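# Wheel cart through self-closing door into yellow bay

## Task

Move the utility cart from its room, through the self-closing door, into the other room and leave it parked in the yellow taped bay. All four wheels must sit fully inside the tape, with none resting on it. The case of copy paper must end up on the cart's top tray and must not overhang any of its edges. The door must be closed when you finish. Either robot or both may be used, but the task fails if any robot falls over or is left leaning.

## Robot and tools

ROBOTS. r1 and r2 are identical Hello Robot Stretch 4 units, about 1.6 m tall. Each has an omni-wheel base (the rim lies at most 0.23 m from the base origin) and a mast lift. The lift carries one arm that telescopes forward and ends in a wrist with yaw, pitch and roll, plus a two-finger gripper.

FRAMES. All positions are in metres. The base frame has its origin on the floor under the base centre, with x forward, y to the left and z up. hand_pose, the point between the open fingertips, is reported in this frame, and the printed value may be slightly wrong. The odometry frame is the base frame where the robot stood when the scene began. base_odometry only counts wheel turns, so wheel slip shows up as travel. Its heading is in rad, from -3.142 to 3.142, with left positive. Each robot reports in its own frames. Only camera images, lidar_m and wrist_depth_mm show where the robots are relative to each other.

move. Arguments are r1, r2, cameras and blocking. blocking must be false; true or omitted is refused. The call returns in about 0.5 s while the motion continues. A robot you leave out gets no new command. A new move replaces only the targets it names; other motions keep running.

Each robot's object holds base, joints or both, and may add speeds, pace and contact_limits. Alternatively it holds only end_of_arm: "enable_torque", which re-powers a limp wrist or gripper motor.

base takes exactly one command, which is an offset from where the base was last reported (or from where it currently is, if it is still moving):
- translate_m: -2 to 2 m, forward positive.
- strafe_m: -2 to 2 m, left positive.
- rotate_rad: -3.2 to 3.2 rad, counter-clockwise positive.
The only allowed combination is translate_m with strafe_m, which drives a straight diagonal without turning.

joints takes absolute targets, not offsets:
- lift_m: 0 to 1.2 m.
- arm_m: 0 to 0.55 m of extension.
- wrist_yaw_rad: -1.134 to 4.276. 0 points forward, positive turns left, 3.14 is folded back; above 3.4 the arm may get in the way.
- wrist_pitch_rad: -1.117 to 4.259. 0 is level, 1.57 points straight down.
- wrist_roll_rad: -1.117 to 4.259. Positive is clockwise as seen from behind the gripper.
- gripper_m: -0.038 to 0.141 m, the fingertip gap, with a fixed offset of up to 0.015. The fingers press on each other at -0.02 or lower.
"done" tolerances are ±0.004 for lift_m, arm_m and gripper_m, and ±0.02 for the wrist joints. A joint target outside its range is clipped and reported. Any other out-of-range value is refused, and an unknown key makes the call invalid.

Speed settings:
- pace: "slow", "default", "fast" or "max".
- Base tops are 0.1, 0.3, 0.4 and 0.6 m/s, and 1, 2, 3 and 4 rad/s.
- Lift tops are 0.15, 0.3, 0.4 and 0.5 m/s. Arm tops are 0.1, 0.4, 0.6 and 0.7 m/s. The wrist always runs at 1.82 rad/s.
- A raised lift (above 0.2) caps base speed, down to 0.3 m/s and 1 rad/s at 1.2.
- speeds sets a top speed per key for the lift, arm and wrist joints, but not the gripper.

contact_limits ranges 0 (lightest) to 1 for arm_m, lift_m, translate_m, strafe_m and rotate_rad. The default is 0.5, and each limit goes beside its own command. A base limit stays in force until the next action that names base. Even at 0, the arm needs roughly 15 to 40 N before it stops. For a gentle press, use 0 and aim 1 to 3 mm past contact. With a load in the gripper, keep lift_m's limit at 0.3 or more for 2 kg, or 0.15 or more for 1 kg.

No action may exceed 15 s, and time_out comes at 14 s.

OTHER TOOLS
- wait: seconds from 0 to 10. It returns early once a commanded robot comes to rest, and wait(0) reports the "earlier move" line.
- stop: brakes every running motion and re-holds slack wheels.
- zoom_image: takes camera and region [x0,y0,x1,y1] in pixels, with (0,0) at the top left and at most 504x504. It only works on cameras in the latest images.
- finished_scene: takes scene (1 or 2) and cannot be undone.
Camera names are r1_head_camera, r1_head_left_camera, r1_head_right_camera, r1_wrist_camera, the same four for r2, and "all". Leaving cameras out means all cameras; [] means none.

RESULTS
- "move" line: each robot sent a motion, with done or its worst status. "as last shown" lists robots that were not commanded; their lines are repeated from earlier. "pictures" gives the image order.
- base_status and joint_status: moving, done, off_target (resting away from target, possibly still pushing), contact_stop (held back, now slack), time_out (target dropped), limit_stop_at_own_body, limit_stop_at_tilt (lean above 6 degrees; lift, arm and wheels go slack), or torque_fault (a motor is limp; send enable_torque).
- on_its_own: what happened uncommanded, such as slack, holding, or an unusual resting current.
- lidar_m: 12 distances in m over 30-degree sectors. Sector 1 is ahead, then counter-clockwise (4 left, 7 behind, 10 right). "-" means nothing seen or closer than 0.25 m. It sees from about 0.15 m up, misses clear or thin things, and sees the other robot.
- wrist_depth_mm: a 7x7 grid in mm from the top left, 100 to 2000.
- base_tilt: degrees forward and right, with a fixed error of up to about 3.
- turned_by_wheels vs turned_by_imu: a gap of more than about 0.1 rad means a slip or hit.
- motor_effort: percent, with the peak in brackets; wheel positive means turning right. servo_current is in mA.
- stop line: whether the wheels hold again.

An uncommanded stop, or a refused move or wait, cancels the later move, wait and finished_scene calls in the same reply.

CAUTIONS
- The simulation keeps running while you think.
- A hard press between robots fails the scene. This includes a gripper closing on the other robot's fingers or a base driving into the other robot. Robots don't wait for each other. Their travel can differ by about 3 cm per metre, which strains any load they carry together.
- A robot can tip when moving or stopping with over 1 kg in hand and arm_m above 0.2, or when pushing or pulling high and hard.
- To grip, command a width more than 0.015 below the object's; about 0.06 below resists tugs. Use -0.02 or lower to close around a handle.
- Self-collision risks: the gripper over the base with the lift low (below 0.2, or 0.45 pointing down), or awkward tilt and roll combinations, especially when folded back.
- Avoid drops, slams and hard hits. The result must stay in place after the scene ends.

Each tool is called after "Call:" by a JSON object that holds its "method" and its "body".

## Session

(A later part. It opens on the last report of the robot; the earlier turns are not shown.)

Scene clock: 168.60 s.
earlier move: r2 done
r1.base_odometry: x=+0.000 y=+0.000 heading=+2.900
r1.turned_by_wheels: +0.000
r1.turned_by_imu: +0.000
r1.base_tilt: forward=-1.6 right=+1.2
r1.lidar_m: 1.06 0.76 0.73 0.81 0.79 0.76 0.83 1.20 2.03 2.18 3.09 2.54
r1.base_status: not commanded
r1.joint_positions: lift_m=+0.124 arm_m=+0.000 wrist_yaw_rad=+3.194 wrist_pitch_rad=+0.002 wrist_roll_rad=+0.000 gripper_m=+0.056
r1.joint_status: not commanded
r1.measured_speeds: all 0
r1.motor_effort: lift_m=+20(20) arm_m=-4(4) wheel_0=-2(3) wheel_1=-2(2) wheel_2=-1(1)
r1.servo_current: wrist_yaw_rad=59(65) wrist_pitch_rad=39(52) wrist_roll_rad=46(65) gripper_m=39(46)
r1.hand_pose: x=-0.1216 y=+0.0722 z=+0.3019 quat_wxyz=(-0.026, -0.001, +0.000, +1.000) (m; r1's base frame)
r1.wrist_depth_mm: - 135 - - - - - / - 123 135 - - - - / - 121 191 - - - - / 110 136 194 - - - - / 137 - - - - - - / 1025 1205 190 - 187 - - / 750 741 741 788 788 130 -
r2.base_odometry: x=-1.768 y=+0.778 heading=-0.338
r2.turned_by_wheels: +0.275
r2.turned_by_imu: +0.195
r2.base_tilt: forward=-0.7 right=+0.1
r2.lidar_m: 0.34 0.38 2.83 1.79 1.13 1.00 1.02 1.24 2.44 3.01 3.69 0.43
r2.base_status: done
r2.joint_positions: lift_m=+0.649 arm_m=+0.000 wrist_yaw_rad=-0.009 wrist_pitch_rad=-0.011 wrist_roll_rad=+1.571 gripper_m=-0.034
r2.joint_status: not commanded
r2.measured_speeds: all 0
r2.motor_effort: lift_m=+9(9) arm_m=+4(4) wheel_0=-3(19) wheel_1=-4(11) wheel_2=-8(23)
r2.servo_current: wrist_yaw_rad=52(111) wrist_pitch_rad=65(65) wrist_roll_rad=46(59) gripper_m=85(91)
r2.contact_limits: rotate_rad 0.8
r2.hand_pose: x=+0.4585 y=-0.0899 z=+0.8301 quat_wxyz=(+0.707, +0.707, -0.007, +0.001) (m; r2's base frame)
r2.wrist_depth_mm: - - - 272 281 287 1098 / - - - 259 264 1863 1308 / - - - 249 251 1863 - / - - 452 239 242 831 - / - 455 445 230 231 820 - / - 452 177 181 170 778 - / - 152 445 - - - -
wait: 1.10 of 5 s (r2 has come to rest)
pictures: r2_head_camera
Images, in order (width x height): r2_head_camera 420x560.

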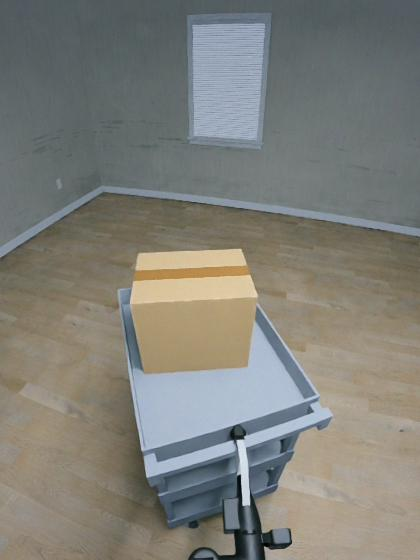

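Call:
{"method": "move", "body": {"blocking": false, "r2": {"base":{"rotate_rad":0.3},"pace":"slow","contact_limits":{"rotate_rad":0.8}}, "cameras": []}}

Call:
{"method": "wait", "body": {"seconds": 5, "cameras": []}}

Call:
{"method": "move", "body": {"blocking": false, "r2": {"base":{"translate_m":-0.1,"strafe_m":-0.28},"contact_limits":{"translate_m":0.6}}, "cameras": []}}

Call:
{"method": "wait", "body": {"seconds": 5, "cameras": ["r2_head_camera"]}}

Call:
{"method": "move", "body": {"blocking": false, "r2": {"base":{"rotate_rad":0.45},"pace":"slow","contact_limits":{"rotate_rad":0.8}}, "cameras": []}}

Call:
{"method": "wait", "body": {"seconds": 5, "cameras": ["r2_head_camera"]}}

Scene clock: 183.20 s.
move: r2 moving
r1: as last shown
r1.base_tilt: forward=-1.6 right=+1.3
r1.lidar_m: 1.04 0.76 0.75 0.80 0.78 0.77 0.81 1.18 2.01 2.15 3.06 2.53
r1.motor_effort: lift_m=+19(20) arm_m=-4(4) wheel_0=-3(3) wheel_1=-2(2) wheel_2=-1(1)
r1.servo_current: wrist_yaw_rad=33(65) wrist_pitch_rad=46(46) wrist_roll_rad=33(65) gripper_m=33(46)
r1.wrist_depth_mm: - 135 - - - - - / - 123 135 - - - - / - 121 191 - - - - / 111 136 193 - - - - / 137 - - - - - - / 991 1205 190 - 187 - - / 750 750 768 798 778 131 -
r2.base_odometry: x=-1.768 y=+0.778 heading=-0.213
r2.turned_by_wheels: +0.125
r2.turned_by_imu: +0.104
r2.base_tilt: forward=-0.8 right=+0.1
r2.lidar_m: 0.36 0.40 2.82 1.57 1.07 1.00 1.05 1.37 2.99 3.04 3.98 0.41
r2.base_status: rotate_rad moving
r2.joint_positions: lift_m=+0.649 arm_m=+0.000 wrist_yaw_rad=-0.016 wrist_pitch_rad=-0.011 wrist_roll_rad=+1.571 gripper_m=-0.034
r2.joint_status: not commanded
r2.measured_speeds: translate_m=+0.001 strafe_m=+0.000 rotate_rad=+0.493 lift_m=+0.000 arm_m=+0.000 wrist_yaw_rad=+0.000 wrist_pitch_rad=+0.000 wrist_roll_rad=+0.000
r2.motor_effort: lift_m=+9(9) arm_m=+3(4) wheel_0=-7(12) wheel_1=-9(10) wheel_2=-24(25)
r2.servo_current: wrist_yaw_rad=91(91) wrist_pitch_rad=65(65) wrist_roll_rad=59(59) gripper_m=91(91)
r2.contact_limits: rotate_rad 0.8
r2.hand_pose: x=+0.4578 y=-0.0920 z=+0.8301 quat_wxyz=(+0.707, +0.707, -0.010, -0.002) (m; r2's base frame)
r2.wrist_depth_mm: - - - 249 252 1863 1255 / - - - 244 244 1863 525 / - - - 237 238 1863 - / - 452 445 232 232 820 - / - 455 449 204 228 809 - / - 459 177 181 171 788 - / - 151 459 - - - -
pictures: none
No camera images: "cameras" was empty.

Scene clock: 184.07 s.
earlier move: r2 done
r1.base_odometry: x=+0.000 y=+0.000 heading=+2.900
r1.turned_by_wheels: +0.000
r1.turned_by_imu: +0.000
r1.base_tilt: forward=-1.6 right=+1.3
r1.lidar_m: 1.04 0.78 0.74 0.79 0.81 0.76 0.83 1.19 2.02 2.15 3.05 2.55
r1.base_status: not commanded
r1.joint_positions: lift_m=+0.124 arm_m=+0.000 wrist_yaw_rad=+3.194 wrist_pitch_rad=+0.002 wrist_roll_rad=+0.000 gripper_m=+0.056
r1.joint_status: not commanded
r1.measured_speeds: all 0
r1.motor_effort: lift_m=+19(20) arm_m=-4(4) wheel_0=-2(3) wheel_1=-2(2) wheel_2=-1(1)
r1.servo_current: wrist_yaw_rad=33(65) wrist_pitch_rad=39(46) wrist_roll_rad=52(65) gripper_m=39(46)
r1.hand_pose: x=-0.1216 y=+0.0722 z=+0.3019 quat_wxyz=(-0.026, -0.001, +0.000, +1.000) (m; r1's base frame)
r1.wrist_depth_mm: - 135 - - - - - / - 123 135 - - - - / - 121 191 - - - - / 110 136 193 - - - - / 137 - - - - - - / 1025 1229 190 - 187 - - / 750 750 750 778 778 131 -
r2.base_odometry: x=-1.768 y=+0.778 heading=-0.040
r2.turned_by_wheels: +0.173
r2.turned_by_imu: +0.149
r2.base_tilt: forward=-0.7 right=+0.1
r2.lidar_m: 0.38 0.40 2.81 1.31 1.02 1.01 1.11 1.61 2.98 3.19 3.82 0.40
r2.base_status: done
r2.joint_positions: lift_m=+0.649 arm_m=+0.000 wrist_yaw_rad=-0.009 wrist_pitch_rad=-0.011 wrist_roll_rad=+1.571 gripper_m=-0.034
r2.joint_status: not commanded
r2.measured_speeds: all 0
r2.motor_effort: lift_m=+9(9) arm_m=-3(4) wheel_0=-8(16) wheel_1=-5(10) wheel_2=-7(25)
r2.servo_current: wrist_yaw_rad=72(98) wrist_pitch_rad=59(65) wrist_roll_rad=46(59) gripper_m=85(91)
r2.contact_limits: rotate_rad 0.8
r2.hand_pose: x=+0.4585 y=-0.0899 z=+0.8301 quat_wxyz=(+0.707, +0.707, -0.007, +0.001) (m; r2's base frame)
r2.wrist_depth_mm: - - - 210 210 1863 - / - - - 214 212 768 - / - 436 415 218 216 798 - / - 462 442 220 220 809 - / - - 469 224 224 831 - / - - 177 182 169 - - / - 157 - - - 1921 500
wait: 0.87 of 5 s (r2 has come to rest)
pictures: none
No camera images: "cameras" was empty.

Scene clock: 184.57 s.
move: r2 moving
r1: as last shown
r1.lidar_m: 1.06 0.78 0.75 0.81 0.81 0.76 0.84 1.19 2.02 2.17 3.06 2.54
r1.motor_effort: lift_m=+20(20) arm_m=-4(4) wheel_0=-2(3) wheel_1=-2(2) wheel_2=-1(1)
r1.servo_current: wrist_yaw_rad=46(52) wrist_pitch_rad=33(46) wrist_roll_rad=46(59) gripper_m=46(52)
r1.wrist_depth_mm: - 135 - - - - - / - 123 135 - - - - / - 120 191 - - - - / 110 135 194 - - - - / 137 - - - - - - / 1025 1205 190 - 188 - - / 759 750 759 798 788 131 -
r2.base_odometry: x=-1.779 y=+0.748 heading=-0.039
r2.turned_by_wheels: +0.001
r2.turned_by_imu: +0.001
r2.base_tilt: forward=-0.7 right=+0.0
r2.lidar_m: 0.41 0.43 2.82 1.38 1.06 1.03 1.11 1.64 2.92 3.19 3.79 0.41
r2.base_status: translate_m moving; strafe_m moving
r2.joint_positions: lift_m=+0.649 arm_m=+0.000 wrist_yaw_rad=+0.006 wrist_pitch_rad=-0.011 wrist_roll_rad=+1.571 gripper_m=-0.034
r2.joint_status: not commanded
r2.measured_speeds: translate_m=-0.041 strafe_m=-0.116 rotate_rad=+0.000 lift_m=+0.000 arm_m=+0.000 wrist_yaw_rad=+0.024 wrist_pitch_rad=+0.000 wrist_roll_rad=+0.000
r2.motor_effort: lift_m=+9(9) arm_m=-4(4) wheel_0=+9(10) wheel_1=-13(13) wheel_2=+16(16)
r2.servo_current: wrist_yaw_rad=59(72) wrist_pitch_rad=59(65) wrist_roll_rad=52(72) gripper_m=85(91)
r2.contact_limits: translate_m 0.6
r2.hand_pose: x=+0.4598 y=-0.0858 z=+0.8301 quat_wxyz=(+0.707, +0.707, -0.002, +0.006) (m; r2's base frame)
r2.wrist_depth_mm: - - - 206 205 1863 - / - - 539 211 210 768 - / - 433 418 215 213 809 - / - 462 442 219 219 809 - / - - 473 224 224 831 - / - - 174 181 168 - - / - 148 - - - 1661 496
pictures: none
No camera images: "cameras" was empty.

Scene clock: 186.53 s.
earlier move: r2 done
r1.base_odometry: x=+0.000 y=+0.000 heading=+2.900
r1.turned_by_wheels: +0.000
r1.turned_by_imu: +0.000
r1.base_tilt: forward=-1.6 right=+1.3
r1.lidar_m: 1.03 0.78 0.75 0.82 0.78 0.77 0.83 1.20 2.03 2.12 3.06 2.52
r1.base_status: not commanded
r1.joint_positions: lift_m=+0.124 arm_m=+0.000 wrist_yaw_rad=+3.194 wrist_pitch_rad=+0.002 wrist_roll_rad=+0.000 gripper_m=+0.056
r1.joint_status: not commanded
r1.measured_speeds: all 0
r1.motor_effort: lift_m=+20(20) arm_m=-4(4) wheel_0=-2(3) wheel_1=-2(2) wheel_2=-1(1)
r1.servo_current: wrist_yaw_rad=39(65) wrist_pitch_rad=46(52) wrist_roll_rad=33(78) gripper_m=33(52)
r1.hand_pose: x=-0.1216 y=+0.0722 z=+0.3019 quat_wxyz=(-0.026, -0.001, +0.000, +1.000) (m; r1's base frame)
r1.wrist_depth_mm: - 135 - - - - - / - 123 135 - - - - / - 121 191 - - - - / 110 135 193 - - - - / 137 - - - - - - / 1025 1229 190 - 187 - - / 759 750 759 798 768 131 -
r2.base_odometry: x=-1.879 y=+0.502 heading=-0.039
r2.turned_by_wheels: +0.000
r2.turned_by_imu: +0.001
r2.base_tilt: forward=-0.7 right=+0.1
r2.lidar_m: 0.34 0.33 3.09 1.45 1.13 1.07 1.19 1.75 2.69 2.89 3.72 0.46
r2.base_status: done
r2.joint_positions: lift_m=+0.649 arm_m=+0.000 wrist_yaw_rad=+0.010 wrist_pitch_rad=-0.011 wrist_roll_rad=+1.571 gripper_m=-0.034
r2.joint_status: not commanded
r2.measured_speeds: all 0
r2.motor_effort: lift_m=+9(9) arm_m=-4(4) wheel_0=+5(18) wheel_1=-2(13) wheel_2=+7(17)
r2.servo_current: wrist_yaw_rad=59(85) wrist_pitch_rad=59(65) wrist_roll_rad=39(72) gripper_m=85(91)
r2.contact_limits: translate_m 0.6
r2.hand_pose: x=+0.4601 y=-0.0845 z=+0.8301 quat_wxyz=(+0.707, +0.707, +0.000, +0.007) (m; r2's base frame)
r2.wrist_depth_mm: - - - 273 281 281 289 / - - - 263 268 1863 1336 / - - - 252 254 - - / - - 452 242 244 820 - / - 455 445 232 235 820 - / - 455 177 181 174 778 - / - 157 445 - 214 - -
wait: 1.97 of 5 s (r2 has come to rest)
pictures: r2_head_camera
Images, in order (width x height): r2_head_camera 420x560.

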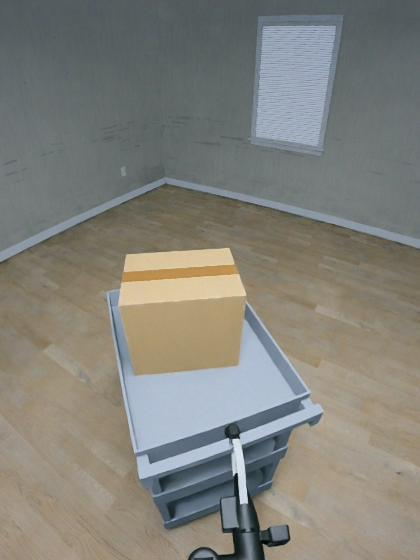

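Scene clock: 187.03 s.
move: r2 moving
r1: as last shown
r1.base_tilt: forward=-1.6 right=+1.2
r1.lidar_m: 1.06 0.76 0.75 0.80 0.79 0.76 0.80 1.20 2.04 2.15 3.05 2.53
r1.motor_effort: lift_m=+20(20) arm_m=-4(4) wheel_0=-3(3) wheel_1=-2(2) wheel_2=-1(1)
r1.servo_current: wrist_yaw_rad=52(65) wrist_pitch_rad=46(46) wrist_roll_rad=39(59) gripper_m=46(46)
r1.wrist_depth_mm: - 135 - - - - - / - 123 135 - - - - / - 121 191 - - - - / 110 135 195 - - - - / 136 - - - - - - / 1025 1205 190 - 188 - - / 750 759 750 798 778 130 -
r2.base_odometry: x=-1.879 y=+0.502 heading=+0.084
r2.turned_by_wheels: +0.123
r2.turned_by_imu: +0.117
r2.base_tilt: forward=-0.7 right=+0.1
r2.lidar_m: 0.35 0.37 2.46 1.32 1.10 1.07 1.27 2.06 2.70 3.06 3.65 0.45
r2.base_status: rotate_rad moving
r2.joint_positions: lift_m=+0.649 arm_m=+0.000 wrist_yaw_rad=-0.012 wrist_pitch_rad=-0.011 wrist_roll_rad=+1.571 gripper_m=-0.034
r2.joint_status: not commanded
r2.measured_speeds: translate_m=+0.002 strafe_m=-0.001 rotate_rad=+0.492 lift_m=+0.000 arm_m=+0.000 wrist_yaw_rad=-0.010 wrist_pitch_rad=+0.000 wrist_roll_rad=+0.000
r2.motor_effort: lift_m=+9(9) arm_m=-4(4) wheel_0=-12(13) wheel_1=-9(9) wheel_2=-15(17)
r2.servo_current: wrist_yaw_rad=72(72) wrist_pitch_rad=59(72) wrist_roll_rad=52(52) gripper_m=85(85)
r2.contact_limits: rotate_rad 0.8
r2.hand_pose: x=+0.4582 y=-0.0908 z=+0.8301 quat_wxyz=(+0.707, +0.707, -0.008, +0.000) (m; r2's base frame)
r2.wrist_depth_mm: - - - 260 264 1661 1229 / - - - 252 254 1863 1281 / - - - 245 247 1921 - / - - 445 236 236 842 - / - 455 452 229 229 820 - / - 459 177 181 168 768 - / - 151 452 - - - -
pictures: none
No camera images: "cameras" was empty.

Scene clock: 188.17 s.
earlier move: r2 done
r1.base_odometry: x=+0.000 y=+0.000 heading=+2.900
r1.turned_by_wheels: +0.000
r1.turned_by_imu: +0.000
r1.base_tilt: forward=-1.6 right=+1.3
r1.lidar_m: 1.05 0.77 0.75 0.81 0.79 0.77 0.81 1.19 2.04 2.16 3.11 2.55
r1.base_status: not commanded
r1.joint_positions: lift_m=+0.124 arm_m=+0.000 wrist_yaw_rad=+3.194 wrist_pitch_rad=+0.002 wrist_roll_rad=+0.000 gripper_m=+0.056
r1.joint_status: not commanded
r1.measured_speeds: all 0
r1.motor_effort: lift_m=+19(20) arm_m=-4(4) wheel_0=-2(3) wheel_1=-2(2) wheel_2=-1(1)
r1.servo_current: wrist_yaw_rad=59(65) wrist_pitch_rad=46(52) wrist_roll_rad=33(65) gripper_m=46(46)
r1.hand_pose: x=-0.1216 y=+0.0722 z=+0.3019 quat_wxyz=(-0.026, -0.001, +0.000, +1.000) (m; r1's base frame)
r1.wrist_depth_mm: - 135 - - - - - / - 123 135 - - - - / - 121 191 - - - - / 110 135 195 - - - - / 137 - - - - - - / 1008 1229 190 - 187 - - / 750 759 750 798 768 130 -
r2.base_odometry: x=-1.879 y=+0.502 heading=+0.410
r2.turned_by_wheels: +0.326
r2.turned_by_imu: +0.314
r2.base_tilt: forward=-0.7 right=+0.1
r2.lidar_m: 0.40 3.09 1.55 1.14 1.09 1.16 1.58 2.69 2.78 3.80 0.43 0.39
r2.base_status: done
r2.joint_positions: lift_m=+0.649 arm_m=+0.000 wrist_yaw_rad=-0.012 wrist_pitch_rad=-0.011 wrist_roll_rad=+1.571 gripper_m=-0.034
r2.joint_status: not commanded
r2.measured_speeds: all 0
r2.motor_effort: lift_m=+9(9) arm_m=+4(4) wheel_0=-1(17) wheel_1=-4(10) wheel_2=-11(17)
r2.servo_current: wrist_yaw_rad=72(78) wrist_pitch_rad=59(72) wrist_roll_rad=46(59) gripper_m=85(91)
r2.contact_limits: rotate_rad 0.8
r2.hand_pose: x=+0.4582 y=-0.0908 z=+0.8301 quat_wxyz=(+0.707, +0.707, -0.008, +0.000) (m; r2's base frame)
r2.wrist_depth_mm: - 415 118 171 172 699 - / - 387 126 181 179 750 - / - 433 418 193 192 768 - / - - 452 204 204 - - / - - 508 214 219 - - / - - 177 181 170 1808 492 / - - - - - 1661 1308
wait: 1.13 of 5 s (r2 has come to rest)
pictures: r2_head_camera
Images, in order (width x height): r2_head_camera 420x560.

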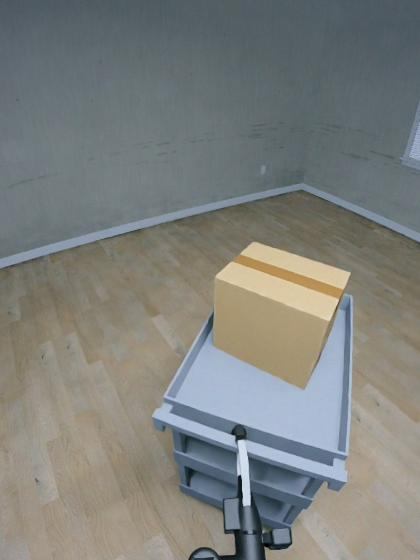

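Call:
{"method": "move", "body": {"blocking": false, "r2": {"base":{"translate_m":-0.1,"strafe_m":-0.45},"contact_limits":{"translate_m":0.6}}, "cameras": []}}

Call:
{"method": "wait", "body": {"seconds": 5, "cameras": ["r2_head_camera"]}}

Call:
{"method": "move", "body": {"blocking": false, "r2": {"base":{"rotate_rad":0.4},"pace":"slow","contact_limits":{"rotate_rad":0.8}}, "cameras": []}}

Call:
{"method": "wait", "body": {"seconds": 5, "cameras": ["r2_head_camera"]}}

Call:
{"method": "move", "body": {"blocking": false, "r2": {"base":{"translate_m":-0.1,"strafe_m":-0.35},"contact_limits":{"translate_m":0.6}}, "cameras": []}}

Call:
{"method": "wait", "body": {"seconds": 5, "cameras": ["r2_head_camera"]}}

Scene clock: 199.00 s.
move: r2 moving
r1: as last shown
r1.lidar_m: 1.01 0.78 0.75 0.78 0.80 0.76 0.83 1.19 2.04 2.16 3.07 2.56
r1.servo_current: wrist_yaw_rad=59(59) wrist_pitch_rad=39(46) wrist_roll_rad=39(59) gripper_m=39(46)
r1.wrist_depth_mm: - 135 - - - - - / - 123 135 - - - - / - 121 191 - - - - / 110 135 194 - - - - / 137 - - - - - - / 1008 1182 190 - 187 - - / 750 750 750 778 768 131 -
r2.base_odometry: x=-1.872 y=+0.470 heading=+0.410
r2.turned_by_wheels: +0.001
r2.turned_by_imu: +0.001
r2.base_tilt: forward=-0.7 right=+0.0
r2.lidar_m: 0.42 3.10 1.60 1.13 1.10 1.17 1.62 2.66 2.78 3.80 3.63 0.38
r2.base_status: translate_m moving; strafe_m moving
r2.joint_positions: lift_m=+0.649 arm_m=+0.000 wrist_yaw_rad=+0.002 wrist_pitch_rad=-0.011 wrist_roll_rad=+1.571 gripper_m=-0.034
r2.joint_status: not commanded
r2.measured_speeds: translate_m=-0.026 strafe_m=-0.126 rotate_rad=+0.000 lift_m=+0.000 arm_m=+0.000 wrist_yaw_rad=+0.026 wrist_pitch_rad=+0.000 wrist_roll_rad=+0.000
r2.motor_effort: lift_m=+9(9) arm_m=+4(4) wheel_0=+12(14) wheel_1=-9(12) wheel_2=+7(10)
r2.servo_current: wrist_yaw_rad=52(65) wrist_pitch_rad=59(72) wrist_roll_rad=52(52) gripper_m=85(91)
r2.contact_limits: translate_m 0.6
r2.hand_pose: x=+0.4595 y=-0.0867 z=+0.8301 quat_wxyz=(+0.707, +0.707, -0.003, +0.005) (m; r2's base frame)
r2.wrist_depth_mm: - 399 118 168 168 691 - / - 387 123 178 178 741 - / - 436 413 191 189 778 - / - - 452 201 202 - - / - - 521 213 218 - - / - - 177 181 171 1808 488 / - 163 - - - 1921 1255
pictures: none
No camera images: "cameras" was empty.

Scene clock: 201.47 s.
earlier move: r2 done
r1.base_odometry: x=+0.000 y=+0.000 heading=+2.900
r1.turned_by_wheels: +0.000
r1.turned_by_imu: +0.000
r1.base_tilt: forward=-1.6 right=+1.3
r1.lidar_m: 1.04 0.77 0.74 0.78 0.79 0.77 0.83 1.17 2.04 2.17 3.08 2.54
r1.base_status: not commanded
r1.joint_positions: lift_m=+0.124 arm_m=+0.000 wrist_yaw_rad=+3.194 wrist_pitch_rad=+0.002 wrist_roll_rad=+0.000 gripper_m=+0.056
r1.joint_status: not commanded
r1.measured_speeds: all 0
r1.motor_effort: lift_m=+19(20) arm_m=-4(4) wheel_0=-3(3) wheel_1=-2(2) wheel_2=-1(1)
r1.servo_current: wrist_yaw_rad=52(65) wrist_pitch_rad=46(52) wrist_roll_rad=46(65) gripper_m=39(46)
r1.hand_pose: x=-0.1216 y=+0.0722 z=+0.3019 quat_wxyz=(-0.026, -0.001, +0.000, +1.000) (m; r1's base frame)
r1.wrist_depth_mm: - 135 - - - - - / - 123 135 - - - - / - 121 191 - - - - / 110 136 194 - - - - / 137 - - - - - - / 1008 1205 190 - 187 - - / 750 750 750 788 788 131 -
r2.base_odometry: x=-1.791 y=+0.049 heading=+0.411
r2.turned_by_wheels: +0.000
r2.turned_by_imu: +0.003
r2.base_tilt: forward=-0.7 right=+0.0
r2.lidar_m: 0.34 0.36 2.03 1.50 1.43 1.51 2.12 2.37 2.48 3.43 3.29 0.43
r2.base_status: done
r2.joint_positions: lift_m=+0.649 arm_m=+0.000 wrist_yaw_rad=+0.008 wrist_pitch_rad=-0.011 wrist_roll_rad=+1.571 gripper_m=-0.034
r2.joint_status: not commanded
r2.measured_speeds: all 0
r2.motor_effort: lift_m=+9(9) arm_m=+4(4) wheel_0=+7(20) wheel_1=+0(12) wheel_2=+6(15)
r2.servo_current: wrist_yaw_rad=59(85) wrist_pitch_rad=65(72) wrist_roll_rad=46(59) gripper_m=85(91)
r2.contact_limits: translate_m 0.6
r2.hand_pose: x=+0.4600 y=-0.0851 z=+0.8301 quat_wxyz=(+0.707, +0.707, -0.001, +0.007) (m; r2's base frame)
r2.wrist_depth_mm: - - - 267 276 287 287 / - - - 257 262 1863 1308 / - - - 249 250 1863 - / - - 449 240 242 831 - / - 455 449 233 234 820 - / - 455 177 181 176 778 - / - 151 449 - 214 - -
wait: 2.47 of 5 s (r2 has come to rest)
pictures: r2_head_camera
Images, in order (width x height): r2_head_camera 420x560.

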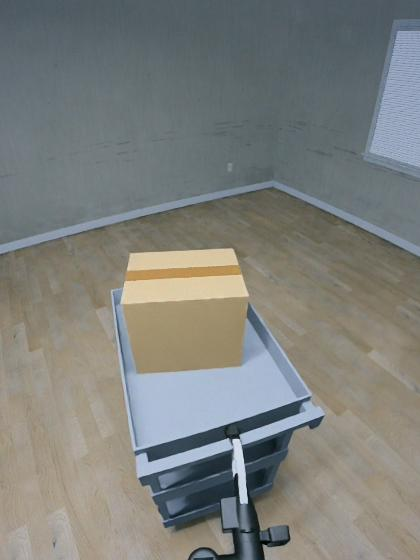

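Scene clock: 201.97 s.
move: r2 moving
r1: as last shown
r1.lidar_m: 1.00 0.77 0.75 0.80 0.80 0.77 0.82 1.20 2.03 2.16 3.07 2.56
r1.servo_current: wrist_yaw_rad=52(65) wrist_pitch_rad=39(46) wrist_roll_rad=59(59) gripper_m=39(46)
r1.wrist_depth_mm: - 135 - - - - - / - 123 135 - - - - / - 121 193 - - - - / 110 136 194 - - - - / 137 - - - - - - / 1008 1182 190 - 188 - - / 759 759 750 798 768 131 -
r2.base_odometry: x=-1.791 y=+0.049 heading=+0.533
r2.turned_by_wheels: +0.123
r2.turned_by_imu: +0.116
r2.base_tilt: forward=-0.7 right=+0.1
r2.lidar_m: 0.35 0.38 1.85 1.45 1.44 1.57 2.36 2.38 2.60 3.37 3.31 0.42
r2.base_status: rotate_rad moving
r2.joint_positions: lift_m=+0.649 arm_m=+0.000 wrist_yaw_rad=-0.012 wrist_pitch_rad=-0.011 wrist_roll_rad=+1.571 gripper_m=-0.034
r2.joint_status: not commanded
r2.measured_speeds: translate_m=+0.003 strafe_m=+0.000 rotate_rad=+0.491 lift_m=+0.000 arm_m=+0.000 wrist_yaw_rad=-0.002 wrist_pitch_rad=+0.000 wrist_roll_rad=+0.000
r2.motor_effort: lift_m=+9(9) arm_m=+4(4) wheel_0=-16(16) wheel_1=-8(9) wheel_2=-16(17)
r2.servo_current: wrist_yaw_rad=72(72) wrist_pitch_rad=59(65) wrist_roll_rad=52(52) gripper_m=72(85)
r2.contact_limits: rotate_rad 0.8
r2.hand_pose: x=+0.4582 y=-0.0909 z=+0.8301 quat_wxyz=(+0.707, +0.707, -0.008, +0.000) (m; r2's base frame)
r2.wrist_depth_mm: - - - 251 255 1708 1160 / - - - 246 246 1863 512 / - - - 239 239 1863 - / - - 445 236 234 831 - / - 455 452 229 229 809 - / - 459 177 180 170 778 - / - 142 459 - - - -
pictures: none
No camera images: "cameras" was empty.

Scene clock: 203.03 s.
earlier move: r2 done
r1.base_odometry: x=+0.000 y=+0.000 heading=+2.900
r1.turned_by_wheels: +0.000
r1.turned_by_imu: +0.000
r1.base_tilt: forward=-1.6 right=+1.3
r1.lidar_m: 1.05 0.78 0.75 0.80 0.80 0.76 0.82 1.20 2.04 2.17 3.06 2.51
r1.base_status: not commanded
r1.joint_positions: lift_m=+0.124 arm_m=+0.000 wrist_yaw_rad=+3.194 wrist_pitch_rad=+0.002 wrist_roll_rad=+0.000 gripper_m=+0.056
r1.joint_status: not commanded
r1.measured_speeds: all 0
r1.motor_effort: lift_m=+20(20) arm_m=-4(4) wheel_0=-2(3) wheel_1=-2(3) wheel_2=-1(1)
r1.servo_current: wrist_yaw_rad=52(65) wrist_pitch_rad=39(46) wrist_roll_rad=46(65) gripper_m=39(46)
r1.hand_pose: x=-0.1216 y=+0.0722 z=+0.3019 quat_wxyz=(-0.026, -0.001, +0.000, +1.000) (m; r1's base frame)
r1.wrist_depth_mm: - 135 - - - - - / - 123 135 - - - - / - 121 191 - - - - / 110 136 193 - - - - / 137 - - - - - - / 991 1205 190 - 188 - - / 750 759 750 788 778 131 -
r2.base_odometry: x=-1.791 y=+0.049 heading=+0.809
r2.turned_by_wheels: +0.275
r2.turned_by_imu: +0.266
r2.base_tilt: forward=-0.7 right=+0.1
r2.lidar_m: 0.41 2.41 1.59 1.44 1.46 1.84 2.38 2.38 3.06 3.31 3.35 0.40
r2.base_status: done
r2.joint_positions: lift_m=+0.649 arm_m=+0.000 wrist_yaw_rad=-0.011 wrist_pitch_rad=-0.011 wrist_roll_rad=+1.571 gripper_m=-0.034
r2.joint_status: not commanded
r2.measured_speeds: all 0
r2.motor_effort: lift_m=+9(9) arm_m=-4(5) wheel_0=-7(19) wheel_1=-4(10) wheel_2=-11(17)
r2.servo_current: wrist_yaw_rad=59(78) wrist_pitch_rad=65(65) wrist_roll_rad=46(59) gripper_m=85(85)
r2.contact_limits: rotate_rad 0.8
r2.hand_pose: x=+0.4583 y=-0.0906 z=+0.8301 quat_wxyz=(+0.707, +0.707, -0.008, +0.000) (m; r2's base frame)
r2.wrist_depth_mm: - - 128 181 180 707 - / - 394 382 189 189 741 - / - 433 144 198 198 768 - / - - 455 209 209 831 - / - - 500 218 220 - - / - - 176 181 168 1756 496 / - 158 - - - 1618 1308
wait: 1.07 of 5 s (r2 has come to rest)
pictures: r2_head_camera
Images, in order (width x height): r2_head_camera 420x560.

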